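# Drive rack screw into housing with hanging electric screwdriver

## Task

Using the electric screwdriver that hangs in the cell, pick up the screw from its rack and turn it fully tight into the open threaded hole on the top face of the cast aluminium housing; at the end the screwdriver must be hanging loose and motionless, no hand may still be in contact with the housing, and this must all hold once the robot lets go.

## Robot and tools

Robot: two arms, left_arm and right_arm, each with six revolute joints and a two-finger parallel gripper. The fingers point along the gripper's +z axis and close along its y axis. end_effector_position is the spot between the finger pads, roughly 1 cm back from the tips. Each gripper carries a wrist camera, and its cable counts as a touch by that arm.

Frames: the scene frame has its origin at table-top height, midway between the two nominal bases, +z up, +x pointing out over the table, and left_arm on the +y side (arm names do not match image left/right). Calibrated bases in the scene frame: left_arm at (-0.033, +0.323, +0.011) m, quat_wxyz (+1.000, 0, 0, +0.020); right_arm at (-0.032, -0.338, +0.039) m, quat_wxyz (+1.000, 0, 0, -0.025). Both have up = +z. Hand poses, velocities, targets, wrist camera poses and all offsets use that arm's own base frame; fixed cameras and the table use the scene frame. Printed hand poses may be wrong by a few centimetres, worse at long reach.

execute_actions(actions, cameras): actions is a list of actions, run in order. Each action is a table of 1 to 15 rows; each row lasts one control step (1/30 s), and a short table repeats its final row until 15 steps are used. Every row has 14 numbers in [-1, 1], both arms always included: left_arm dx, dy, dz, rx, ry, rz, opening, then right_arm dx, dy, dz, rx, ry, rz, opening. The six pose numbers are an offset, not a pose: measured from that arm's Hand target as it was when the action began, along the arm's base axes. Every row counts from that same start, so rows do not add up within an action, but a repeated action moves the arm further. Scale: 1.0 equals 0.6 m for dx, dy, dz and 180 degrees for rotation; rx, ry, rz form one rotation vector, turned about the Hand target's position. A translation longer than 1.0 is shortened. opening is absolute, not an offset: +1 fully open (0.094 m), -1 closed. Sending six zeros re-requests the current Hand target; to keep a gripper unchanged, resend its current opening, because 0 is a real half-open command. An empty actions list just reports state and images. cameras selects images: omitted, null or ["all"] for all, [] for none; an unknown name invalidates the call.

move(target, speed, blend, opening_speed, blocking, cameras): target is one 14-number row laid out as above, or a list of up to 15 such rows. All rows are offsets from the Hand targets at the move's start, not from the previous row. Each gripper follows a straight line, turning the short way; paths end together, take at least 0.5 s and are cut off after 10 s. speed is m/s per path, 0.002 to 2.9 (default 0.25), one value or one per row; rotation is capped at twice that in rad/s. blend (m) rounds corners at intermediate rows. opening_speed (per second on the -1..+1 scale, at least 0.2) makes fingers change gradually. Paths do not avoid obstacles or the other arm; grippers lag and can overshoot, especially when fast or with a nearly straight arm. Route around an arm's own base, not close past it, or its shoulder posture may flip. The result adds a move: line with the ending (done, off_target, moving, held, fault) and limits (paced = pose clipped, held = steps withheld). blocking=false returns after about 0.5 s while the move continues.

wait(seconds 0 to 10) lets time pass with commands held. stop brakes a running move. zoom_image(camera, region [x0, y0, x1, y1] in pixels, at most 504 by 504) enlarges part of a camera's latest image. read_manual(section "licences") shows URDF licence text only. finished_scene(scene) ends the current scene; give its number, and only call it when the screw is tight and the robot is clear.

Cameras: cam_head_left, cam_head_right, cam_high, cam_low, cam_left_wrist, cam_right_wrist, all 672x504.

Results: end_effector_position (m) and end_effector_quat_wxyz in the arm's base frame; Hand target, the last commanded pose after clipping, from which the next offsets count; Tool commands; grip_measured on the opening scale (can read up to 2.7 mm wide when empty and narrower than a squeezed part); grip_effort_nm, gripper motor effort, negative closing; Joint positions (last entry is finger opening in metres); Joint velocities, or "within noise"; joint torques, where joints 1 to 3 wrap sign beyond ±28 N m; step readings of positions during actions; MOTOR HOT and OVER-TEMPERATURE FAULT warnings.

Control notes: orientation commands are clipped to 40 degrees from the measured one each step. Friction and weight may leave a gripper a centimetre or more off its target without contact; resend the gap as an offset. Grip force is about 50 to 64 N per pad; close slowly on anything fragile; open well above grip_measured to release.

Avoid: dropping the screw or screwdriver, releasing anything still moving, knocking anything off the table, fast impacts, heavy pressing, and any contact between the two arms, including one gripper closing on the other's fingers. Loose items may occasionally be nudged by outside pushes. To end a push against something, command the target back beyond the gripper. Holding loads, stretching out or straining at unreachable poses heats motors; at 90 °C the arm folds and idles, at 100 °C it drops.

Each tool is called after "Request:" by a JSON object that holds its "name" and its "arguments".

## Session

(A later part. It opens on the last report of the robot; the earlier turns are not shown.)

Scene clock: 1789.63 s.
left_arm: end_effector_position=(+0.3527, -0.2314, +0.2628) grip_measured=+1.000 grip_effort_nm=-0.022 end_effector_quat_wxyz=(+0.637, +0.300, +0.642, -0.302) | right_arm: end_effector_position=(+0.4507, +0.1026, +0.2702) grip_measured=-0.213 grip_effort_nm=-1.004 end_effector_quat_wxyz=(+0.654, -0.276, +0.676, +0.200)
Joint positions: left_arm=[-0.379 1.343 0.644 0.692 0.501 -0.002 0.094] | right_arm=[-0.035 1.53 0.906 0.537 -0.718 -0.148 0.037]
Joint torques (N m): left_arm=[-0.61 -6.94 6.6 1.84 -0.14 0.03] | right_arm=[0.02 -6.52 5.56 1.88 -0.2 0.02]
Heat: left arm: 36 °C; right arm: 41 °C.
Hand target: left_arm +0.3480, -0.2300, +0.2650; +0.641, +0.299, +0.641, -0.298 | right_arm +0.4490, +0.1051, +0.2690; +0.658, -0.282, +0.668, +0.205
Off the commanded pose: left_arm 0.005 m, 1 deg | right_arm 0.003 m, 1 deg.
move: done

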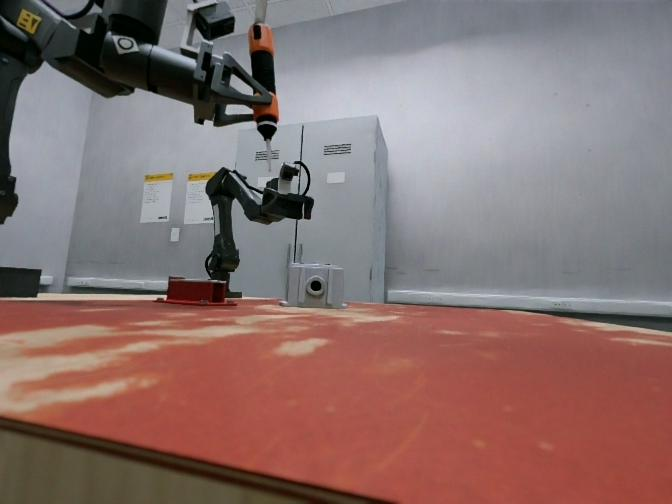

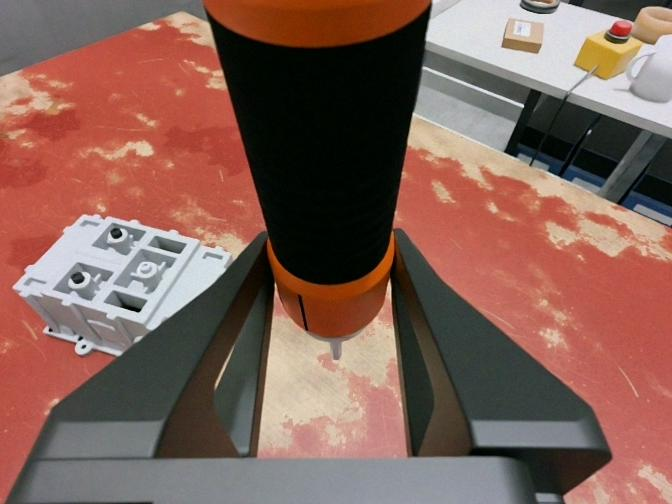

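Request:
{"name": "move", "arguments": {"target": [0,0,0,0,0,0,1, 0.004,0,-0.005,-0.027,0.0324,0,-0.5], "speed": 0.05, "cameras": ["cam_low", "cam_right_wrist"]}}

Request:
{"name": "zoom_image", "arguments": {"camera": "cam_low", "region": [180, 0, 380, 200]}}

Scene clock: 1798.77 s.
left_arm: end_effector_position=(+0.3527, -0.2314, +0.2628) grip_measured=+1.000 grip_effort_nm=-0.027 end_effector_quat_wxyz=(+0.637, +0.300, +0.642, -0.302) | right_arm: end_effector_position=(+0.4478, +0.1026, +0.2425) grip_measured=-0.213 grip_effort_nm=-1.009 end_effector_quat_wxyz=(+0.592, -0.289, +0.726, +0.200)
Joint positions: left_arm=[-0.379 1.343 0.644 0.692 0.501 -0.002 0.094] | right_arm=[-0.035 1.53 0.966 0.268 -0.718 -0.25 0.037]
Joint torques (N m): left_arm=[-0.59 -6.93 6.57 1.82 -0.18 0.03] | right_arm=[0.61 -8.55 10.11 1.48 -0.1 -0.11]
Heat: left arm: 36 °C; right arm: 41 °C.
Hand target: left_arm +0.3480, -0.2300, +0.2650; +0.641, +0.299, +0.641, -0.298 | right_arm +0.4514, +0.1051, +0.2660; +0.611, -0.299, +0.708, +0.190
Off the commanded pose: left_arm 0.005 m, 1 deg | right_arm 0.024 m, 3 deg.
move: off_target (right_arm)

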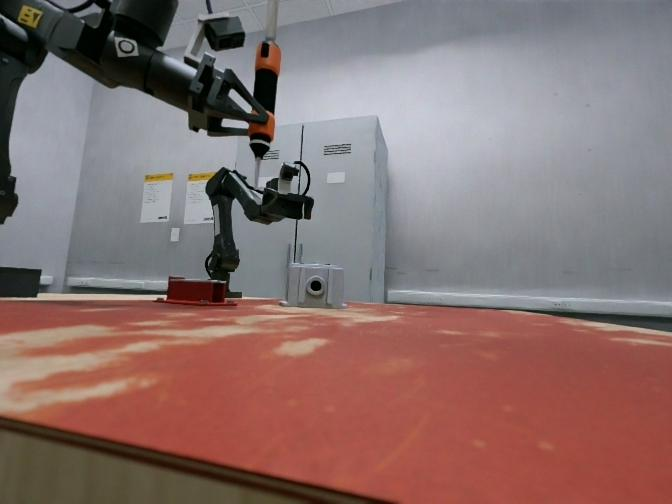

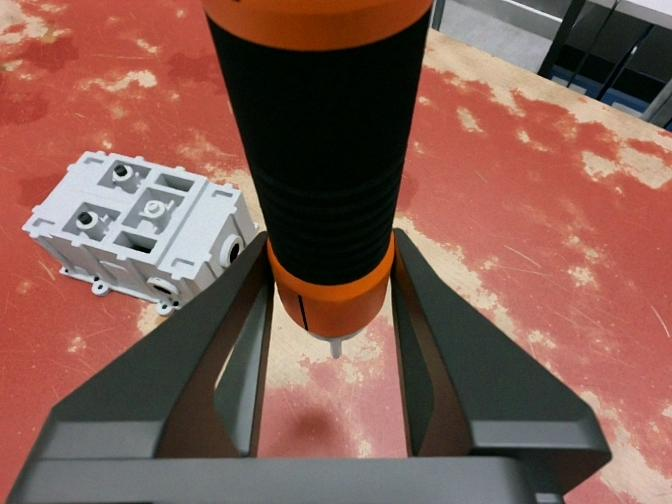

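Scaled by 2.520 (camera's finer frame: 960x720).

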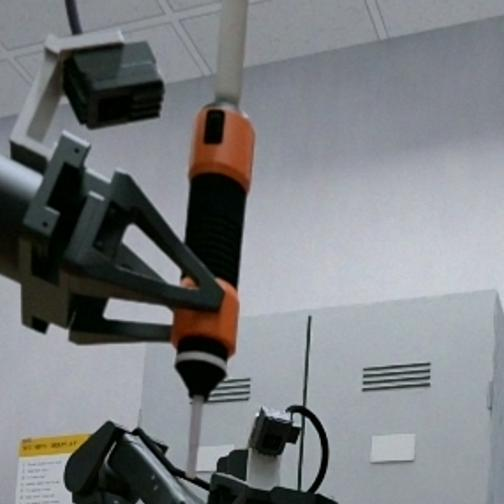

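Request:
{"name": "move", "arguments": {"target": [0,0,0,0,0,0,1, 0.004,0,0.022,0.006,-0.0072,0,-0.5], "speed": 0.05, "cameras": ["cam_low", "cam_right_wrist"]}}

Request:
{"name": "zoom_image", "arguments": {"camera": "cam_low", "region": [180, 0, 380, 200]}}

Scene clock: 1817.60 s.
left_arm: end_effector_position=(+0.3527, -0.2314, +0.2628) grip_measured=+1.000 grip_effort_nm=-0.027 end_effector_quat_wxyz=(+0.637, +0.300, +0.642, -0.302) | right_arm: end_effector_position=(+0.4505, +0.1025, +0.2509) grip_measured=-0.213 grip_effort_nm=-1.009 end_effector_quat_wxyz=(+0.597, -0.286, +0.722, +0.201)
Joint positions: left_arm=[-0.379 1.343 0.644 0.692 0.501 -0.002 0.094] | right_arm=[-0.035 1.53 0.986 0.266 -0.717 -0.238 0.037]
Joint torques (N m): left_arm=[-0.65 -6.94 6.6 1.83 -0.17 0.03] | right_arm=[0.43 -8.68 10.14 1.67 -0.14 0.06]
Heat: left arm: 36 °C; right arm: 40 °C.
Hand target: left_arm +0.3480, -0.2300, +0.2650; +0.641, +0.299, +0.641, -0.298 | right_arm +0.4539, +0.1051, +0.2793; +0.621, -0.295, +0.700, +0.193
Off the commanded pose: left_arm 0.005 m, 1 deg | right_arm 0.029 m, 4 deg.
move: off_target (right_arm)

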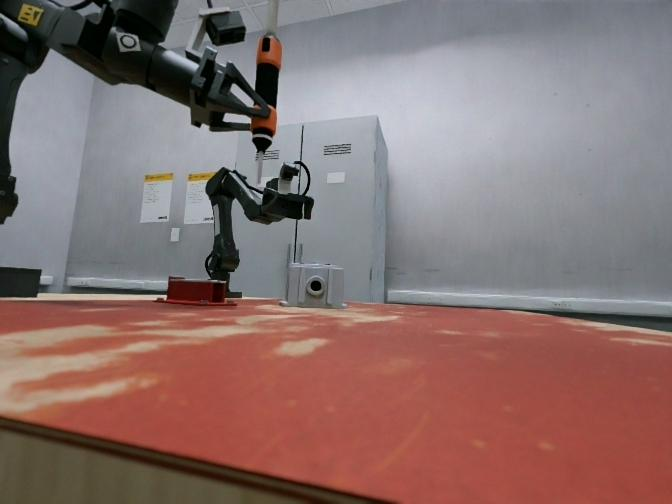

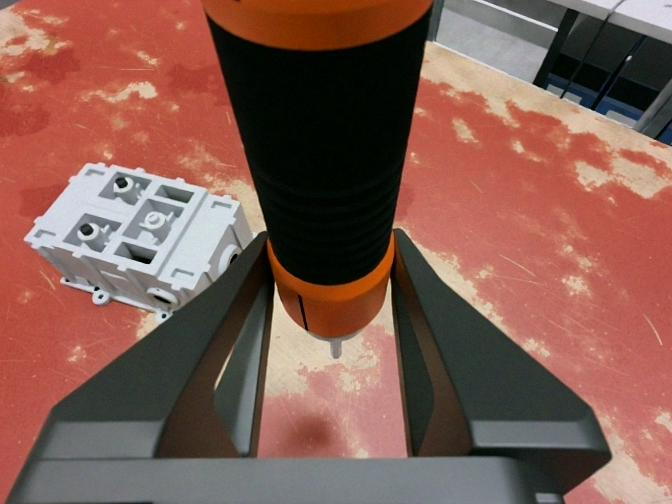

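Scaled by 2.520 (camera's finer frame: 960x720).

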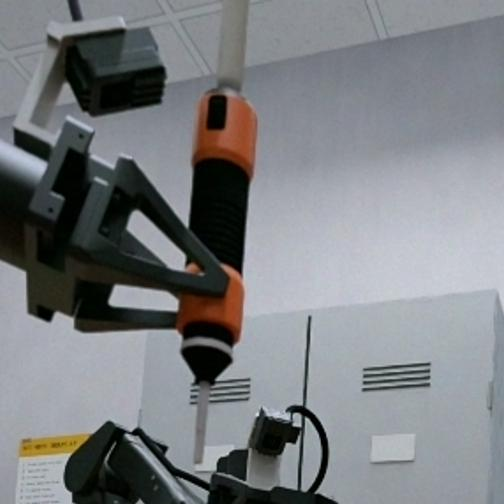

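Request:
{"name": "move", "arguments": {"target": [0,0,0,0,0,0,1, 0.003,0.003,0.012,0.006,-0.0072,0,-0.5], "speed": 0.05, "cameras": ["cam_low", "cam_right_wrist"]}}

Request:
{"name": "zoom_image", "arguments": {"camera": "cam_low", "region": [180, 0, 380, 200]}}

Scene clock: 1824.17 s.
left_arm: end_effector_position=(+0.3527, -0.2314, +0.2628) grip_measured=+1.000 grip_effort_nm=-0.022 end_effector_quat_wxyz=(+0.637, +0.300, +0.642, -0.302) | right_arm: end_effector_position=(+0.4514, +0.1040, +0.2557) grip_measured=-0.213 grip_effort_nm=-1.009 end_effector_quat_wxyz=(+0.603, -0.281, +0.718, +0.206)
Joint positions: left_arm=[-0.379 1.343 0.644 0.692 0.501 -0.002 0.094] | right_arm=[-0.032 1.53 0.986 0.291 -0.717 -0.211 0.037]
Joint torques (N m): left_arm=[-0.61 -6.97 6.58 1.83 -0.15 0.03] | right_arm=[0.53 -8.53 9.98 1.86 -0.14 0.03]
Heat: left arm: 36 °C; right arm: 41 °C.
Hand target: left_arm +0.3480, -0.2300, +0.2650; +0.641, +0.299, +0.641, -0.298 | right_arm +0.4556, +0.1070, +0.2865; +0.632, -0.292, +0.691, +0.197
Off the commanded pose: left_arm 0.005 m, 1 deg | right_arm 0.031 m, 5 deg.
move: off_target (right_arm)

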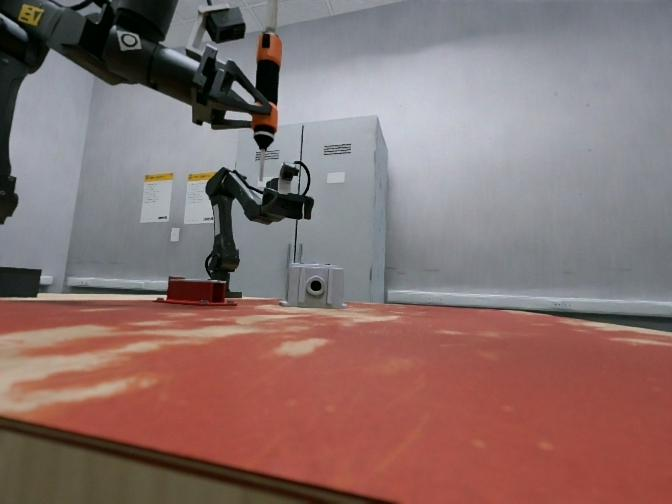

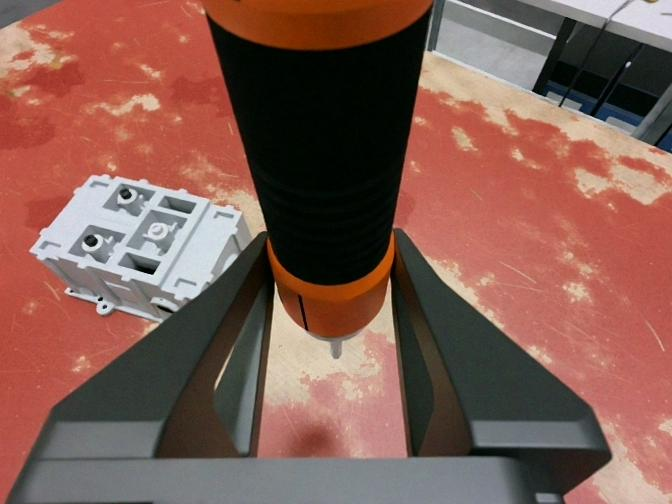

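Scaled by 2.520 (camera's finer frame: 960x720).

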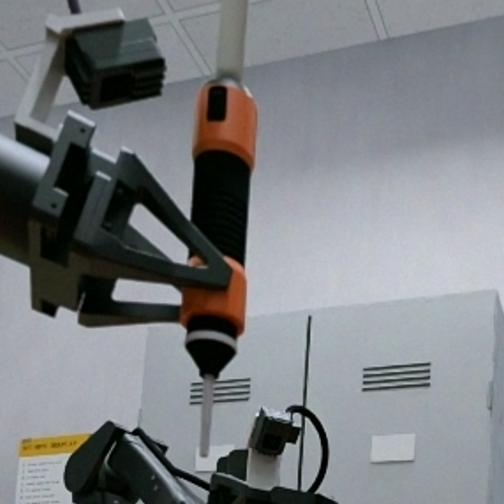

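Request:
{"name": "move", "arguments": {"target": [0,0,0,0,0,0,1, 0.002,0.003,0.008,0,0,0,-0.5], "speed": 0.05, "cameras": ["cam_low"]}}

Request:
{"name": "move", "arguments": {"target": [0,0,0,0,0,0,1, 0,0,0,0,0,0,1], "opening_speed": 0.5}}

Scene clock: 1831.00 s.
left_arm: end_effector_position=(+0.3527, -0.2314, +0.2628) grip_measured=+1.000 grip_effort_nm=-0.022 end_effector_quat_wxyz=(+0.637, +0.300, +0.642, -0.302) | right_arm: end_effector_position=(+0.4532, +0.1065, +0.2642) grip_measured=-0.213 grip_effort_nm=-1.009 end_effector_quat_wxyz=(+0.609, -0.284, +0.712, +0.205)
Joint positions: left_arm=[-0.379 1.343 0.644 0.692 0.501 -0.002 0.094] | right_arm=[-0.026 1.53 1.005 0.292 -0.717 -0.209 0.037]
Joint torques (N m): left_arm=[-0.61 -6.97 6.61 1.84 -0.15 0.03] | right_arm=[0.5 -8.47 10.24 1.65 -0.09 0.03]
Heat: left arm: 36 °C; right arm: 41 °C.
Hand target: left_arm +0.3480, -0.2300, +0.2650; +0.641, +0.299, +0.641, -0.298 | right_arm +0.4569, +0.1087, +0.2913; +0.632, -0.292, +0.691, +0.197
Off the commanded pose: left_arm 0.005 m, 1 deg | right_arm 0.027 m, 4 deg.
move: off_target (right_arm)

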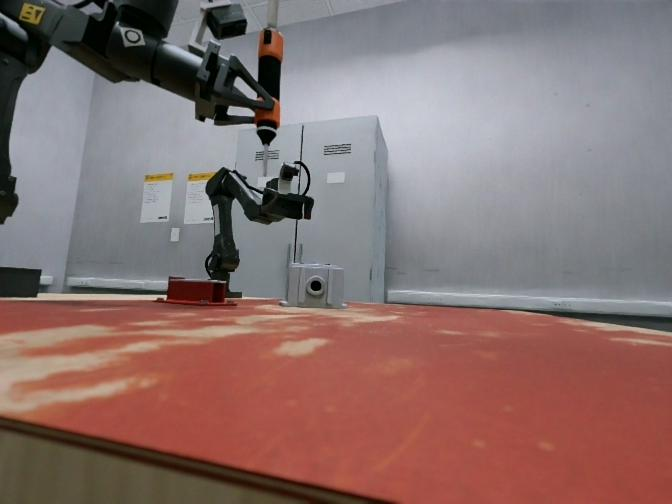

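Scene clock: 1834.20 s.
left_arm: end_effector_position=(+0.3527, -0.2314, +0.2628) grip_measured=+1.000 grip_effort_nm=-0.017 end_effector_quat_wxyz=(+0.637, +0.300, +0.642, -0.302) | right_arm: end_effector_position=(+0.4532, +0.1064, +0.2642) grip_measured=+0.998 grip_effort_nm=0.125 end_effector_quat_wxyz=(+0.609, -0.284, +0.712, +0.206)
Joint positions: left_arm=[-0.379 1.343 0.644 0.692 0.501 -0.002 0.094] | right_arm=[-0.026 1.53 1.005 0.292 -0.717 -0.208 0.094]
Joint torques (N m): left_arm=[-0.64 -6.95 6.57 1.83 -0.17 0.03] | right_arm=[0.57 -8.39 10.25 1.65 -0.08 0.07]
Heat: left arm: 36 °C; right arm: 41 °C.
Hand target: left_arm +0.3480, -0.2300, +0.2650; +0.641, +0.299, +0.641, -0.298 | right_arm +0.4569, +0.1087, +0.2913; +0.632, -0.292, +0.691, +0.197
Off the commanded pose: left_arm 0.005 m, 1 deg | right_arm 0.027 m, 4 deg.
move: off_target (right_arm)

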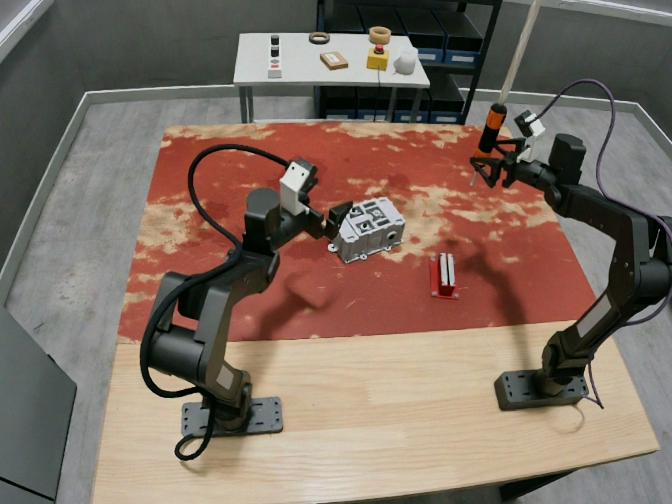

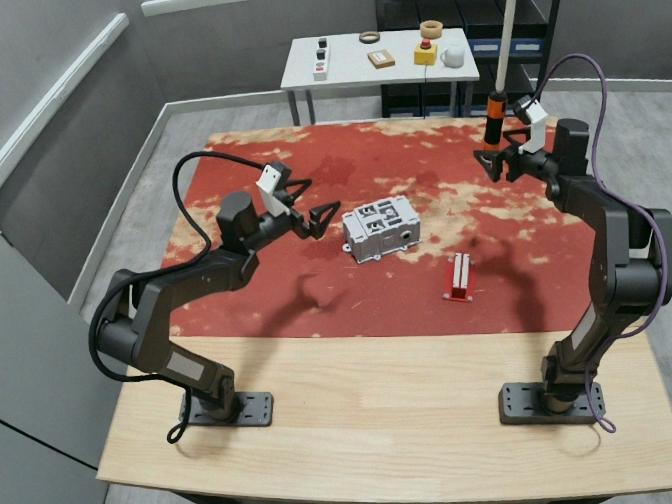

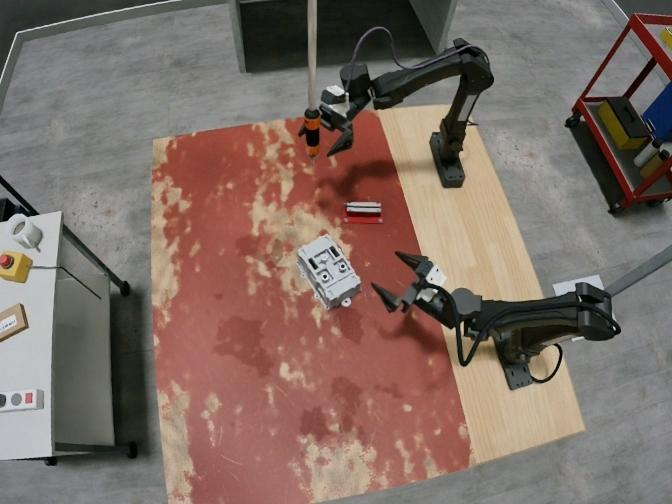

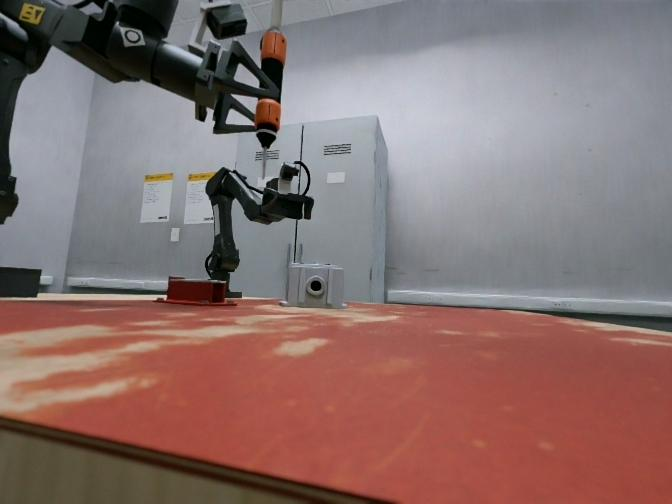

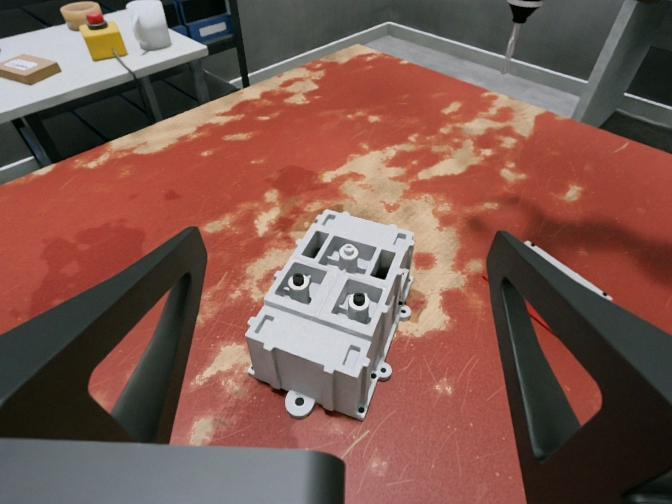

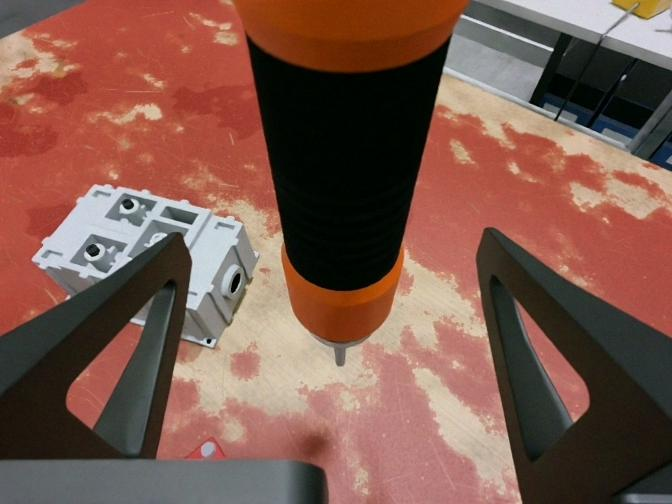

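Request:
{"name": "move", "arguments": {"target": [0,0,0,0,0,0,1, -0.19,-0.158,0.042,0,0,0,1], "speed": 0.12}}

Request:
{"name": "zoom_image", "arguments": {"camera": "cam_left_wrist", "region": [260, 190, 440, 370]}}

Scene clock: 1865.17 s.
left_arm: end_effector_position=(+0.3527, -0.2314, +0.2628) grip_measured=+1.000 grip_effort_nm=-0.032 end_effector_quat_wxyz=(+0.637, +0.300, +0.642, -0.302) | right_arm: end_effector_position=(+0.3495, +0.0106, +0.3115) grip_measured=+0.998 grip_effort_nm=0.125 end_effector_quat_wxyz=(+0.628, -0.281, +0.699, +0.196)
Joint positions: left_arm=[-0.379 1.343 0.644 0.692 0.501 -0.002 0.094] | right_arm=[-0.448 1.168 0.91 -0.053 -1.115 -0.36 0.094]
Joint torques (N m): left_arm=[-0.64 -6.95 6.64 1.83 -0.16 0.03] | right_arm=[-0.62 -5.75 6.41 1.26 -0.4 -0.11]
Heat: left arm: 36 °C; right arm: 42 °C.
Hand target: left_arm +0.3480, -0.2300, +0.2650; +0.641, +0.299, +0.641, -0.298 | right_arm +0.3429, +0.0139, +0.3164; +0.632, -0.292, +0.691, +0.197
Off the commanded pose: left_arm 0.005 m, 1 deg | right_arm 0.009 m, 2 deg.
move: done

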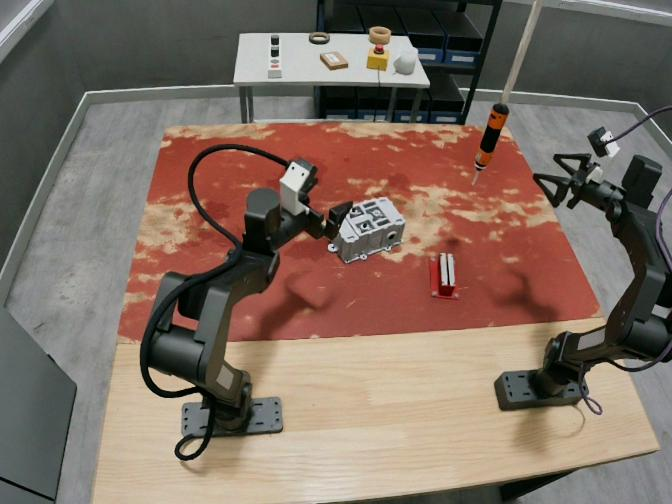

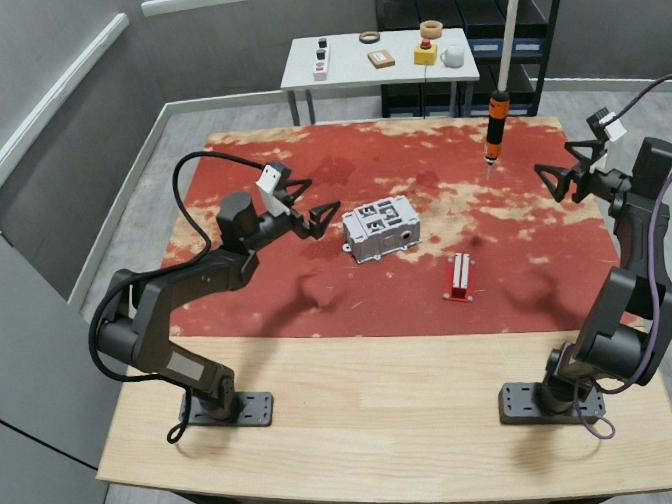

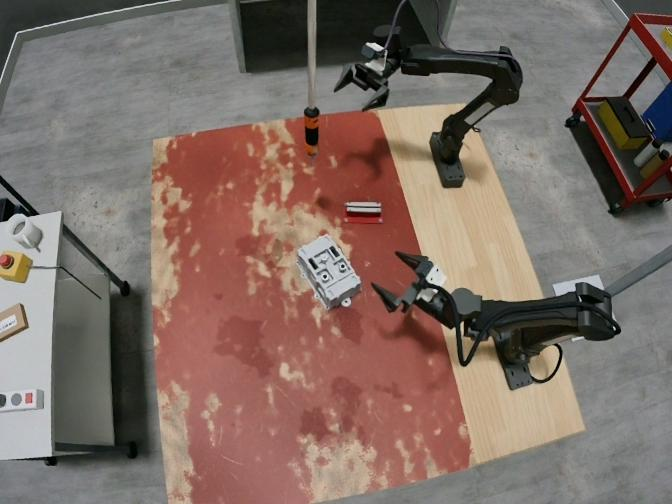

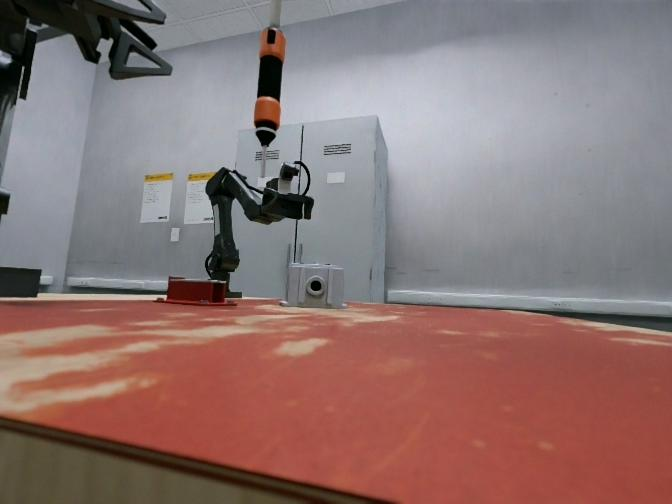

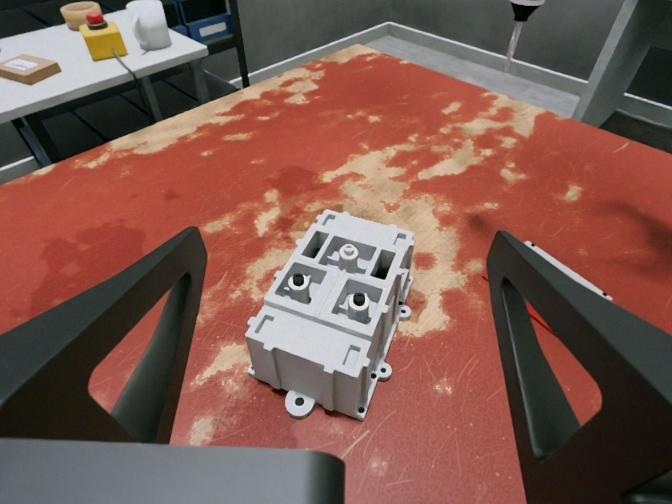

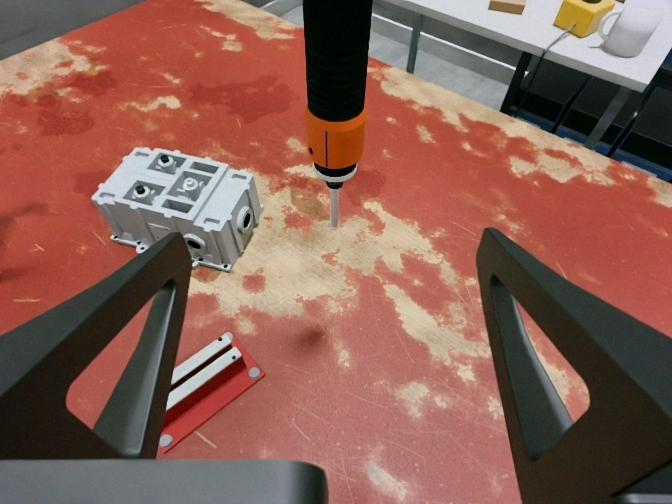

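Scaled by 2.800 (camera's finer frame: 960x720).

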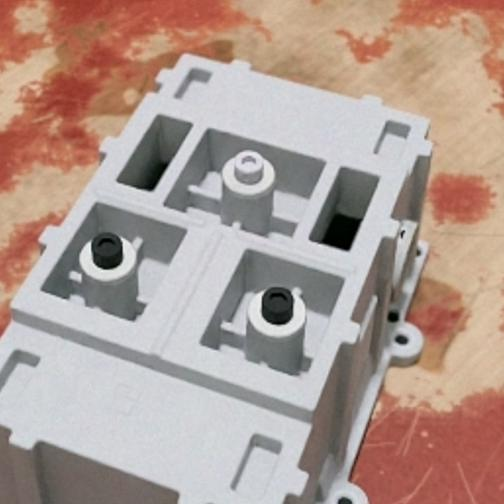

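Request:
{"name": "finished_scene", "arguments": {"scene": 1}}

The scene is finished: the task was done.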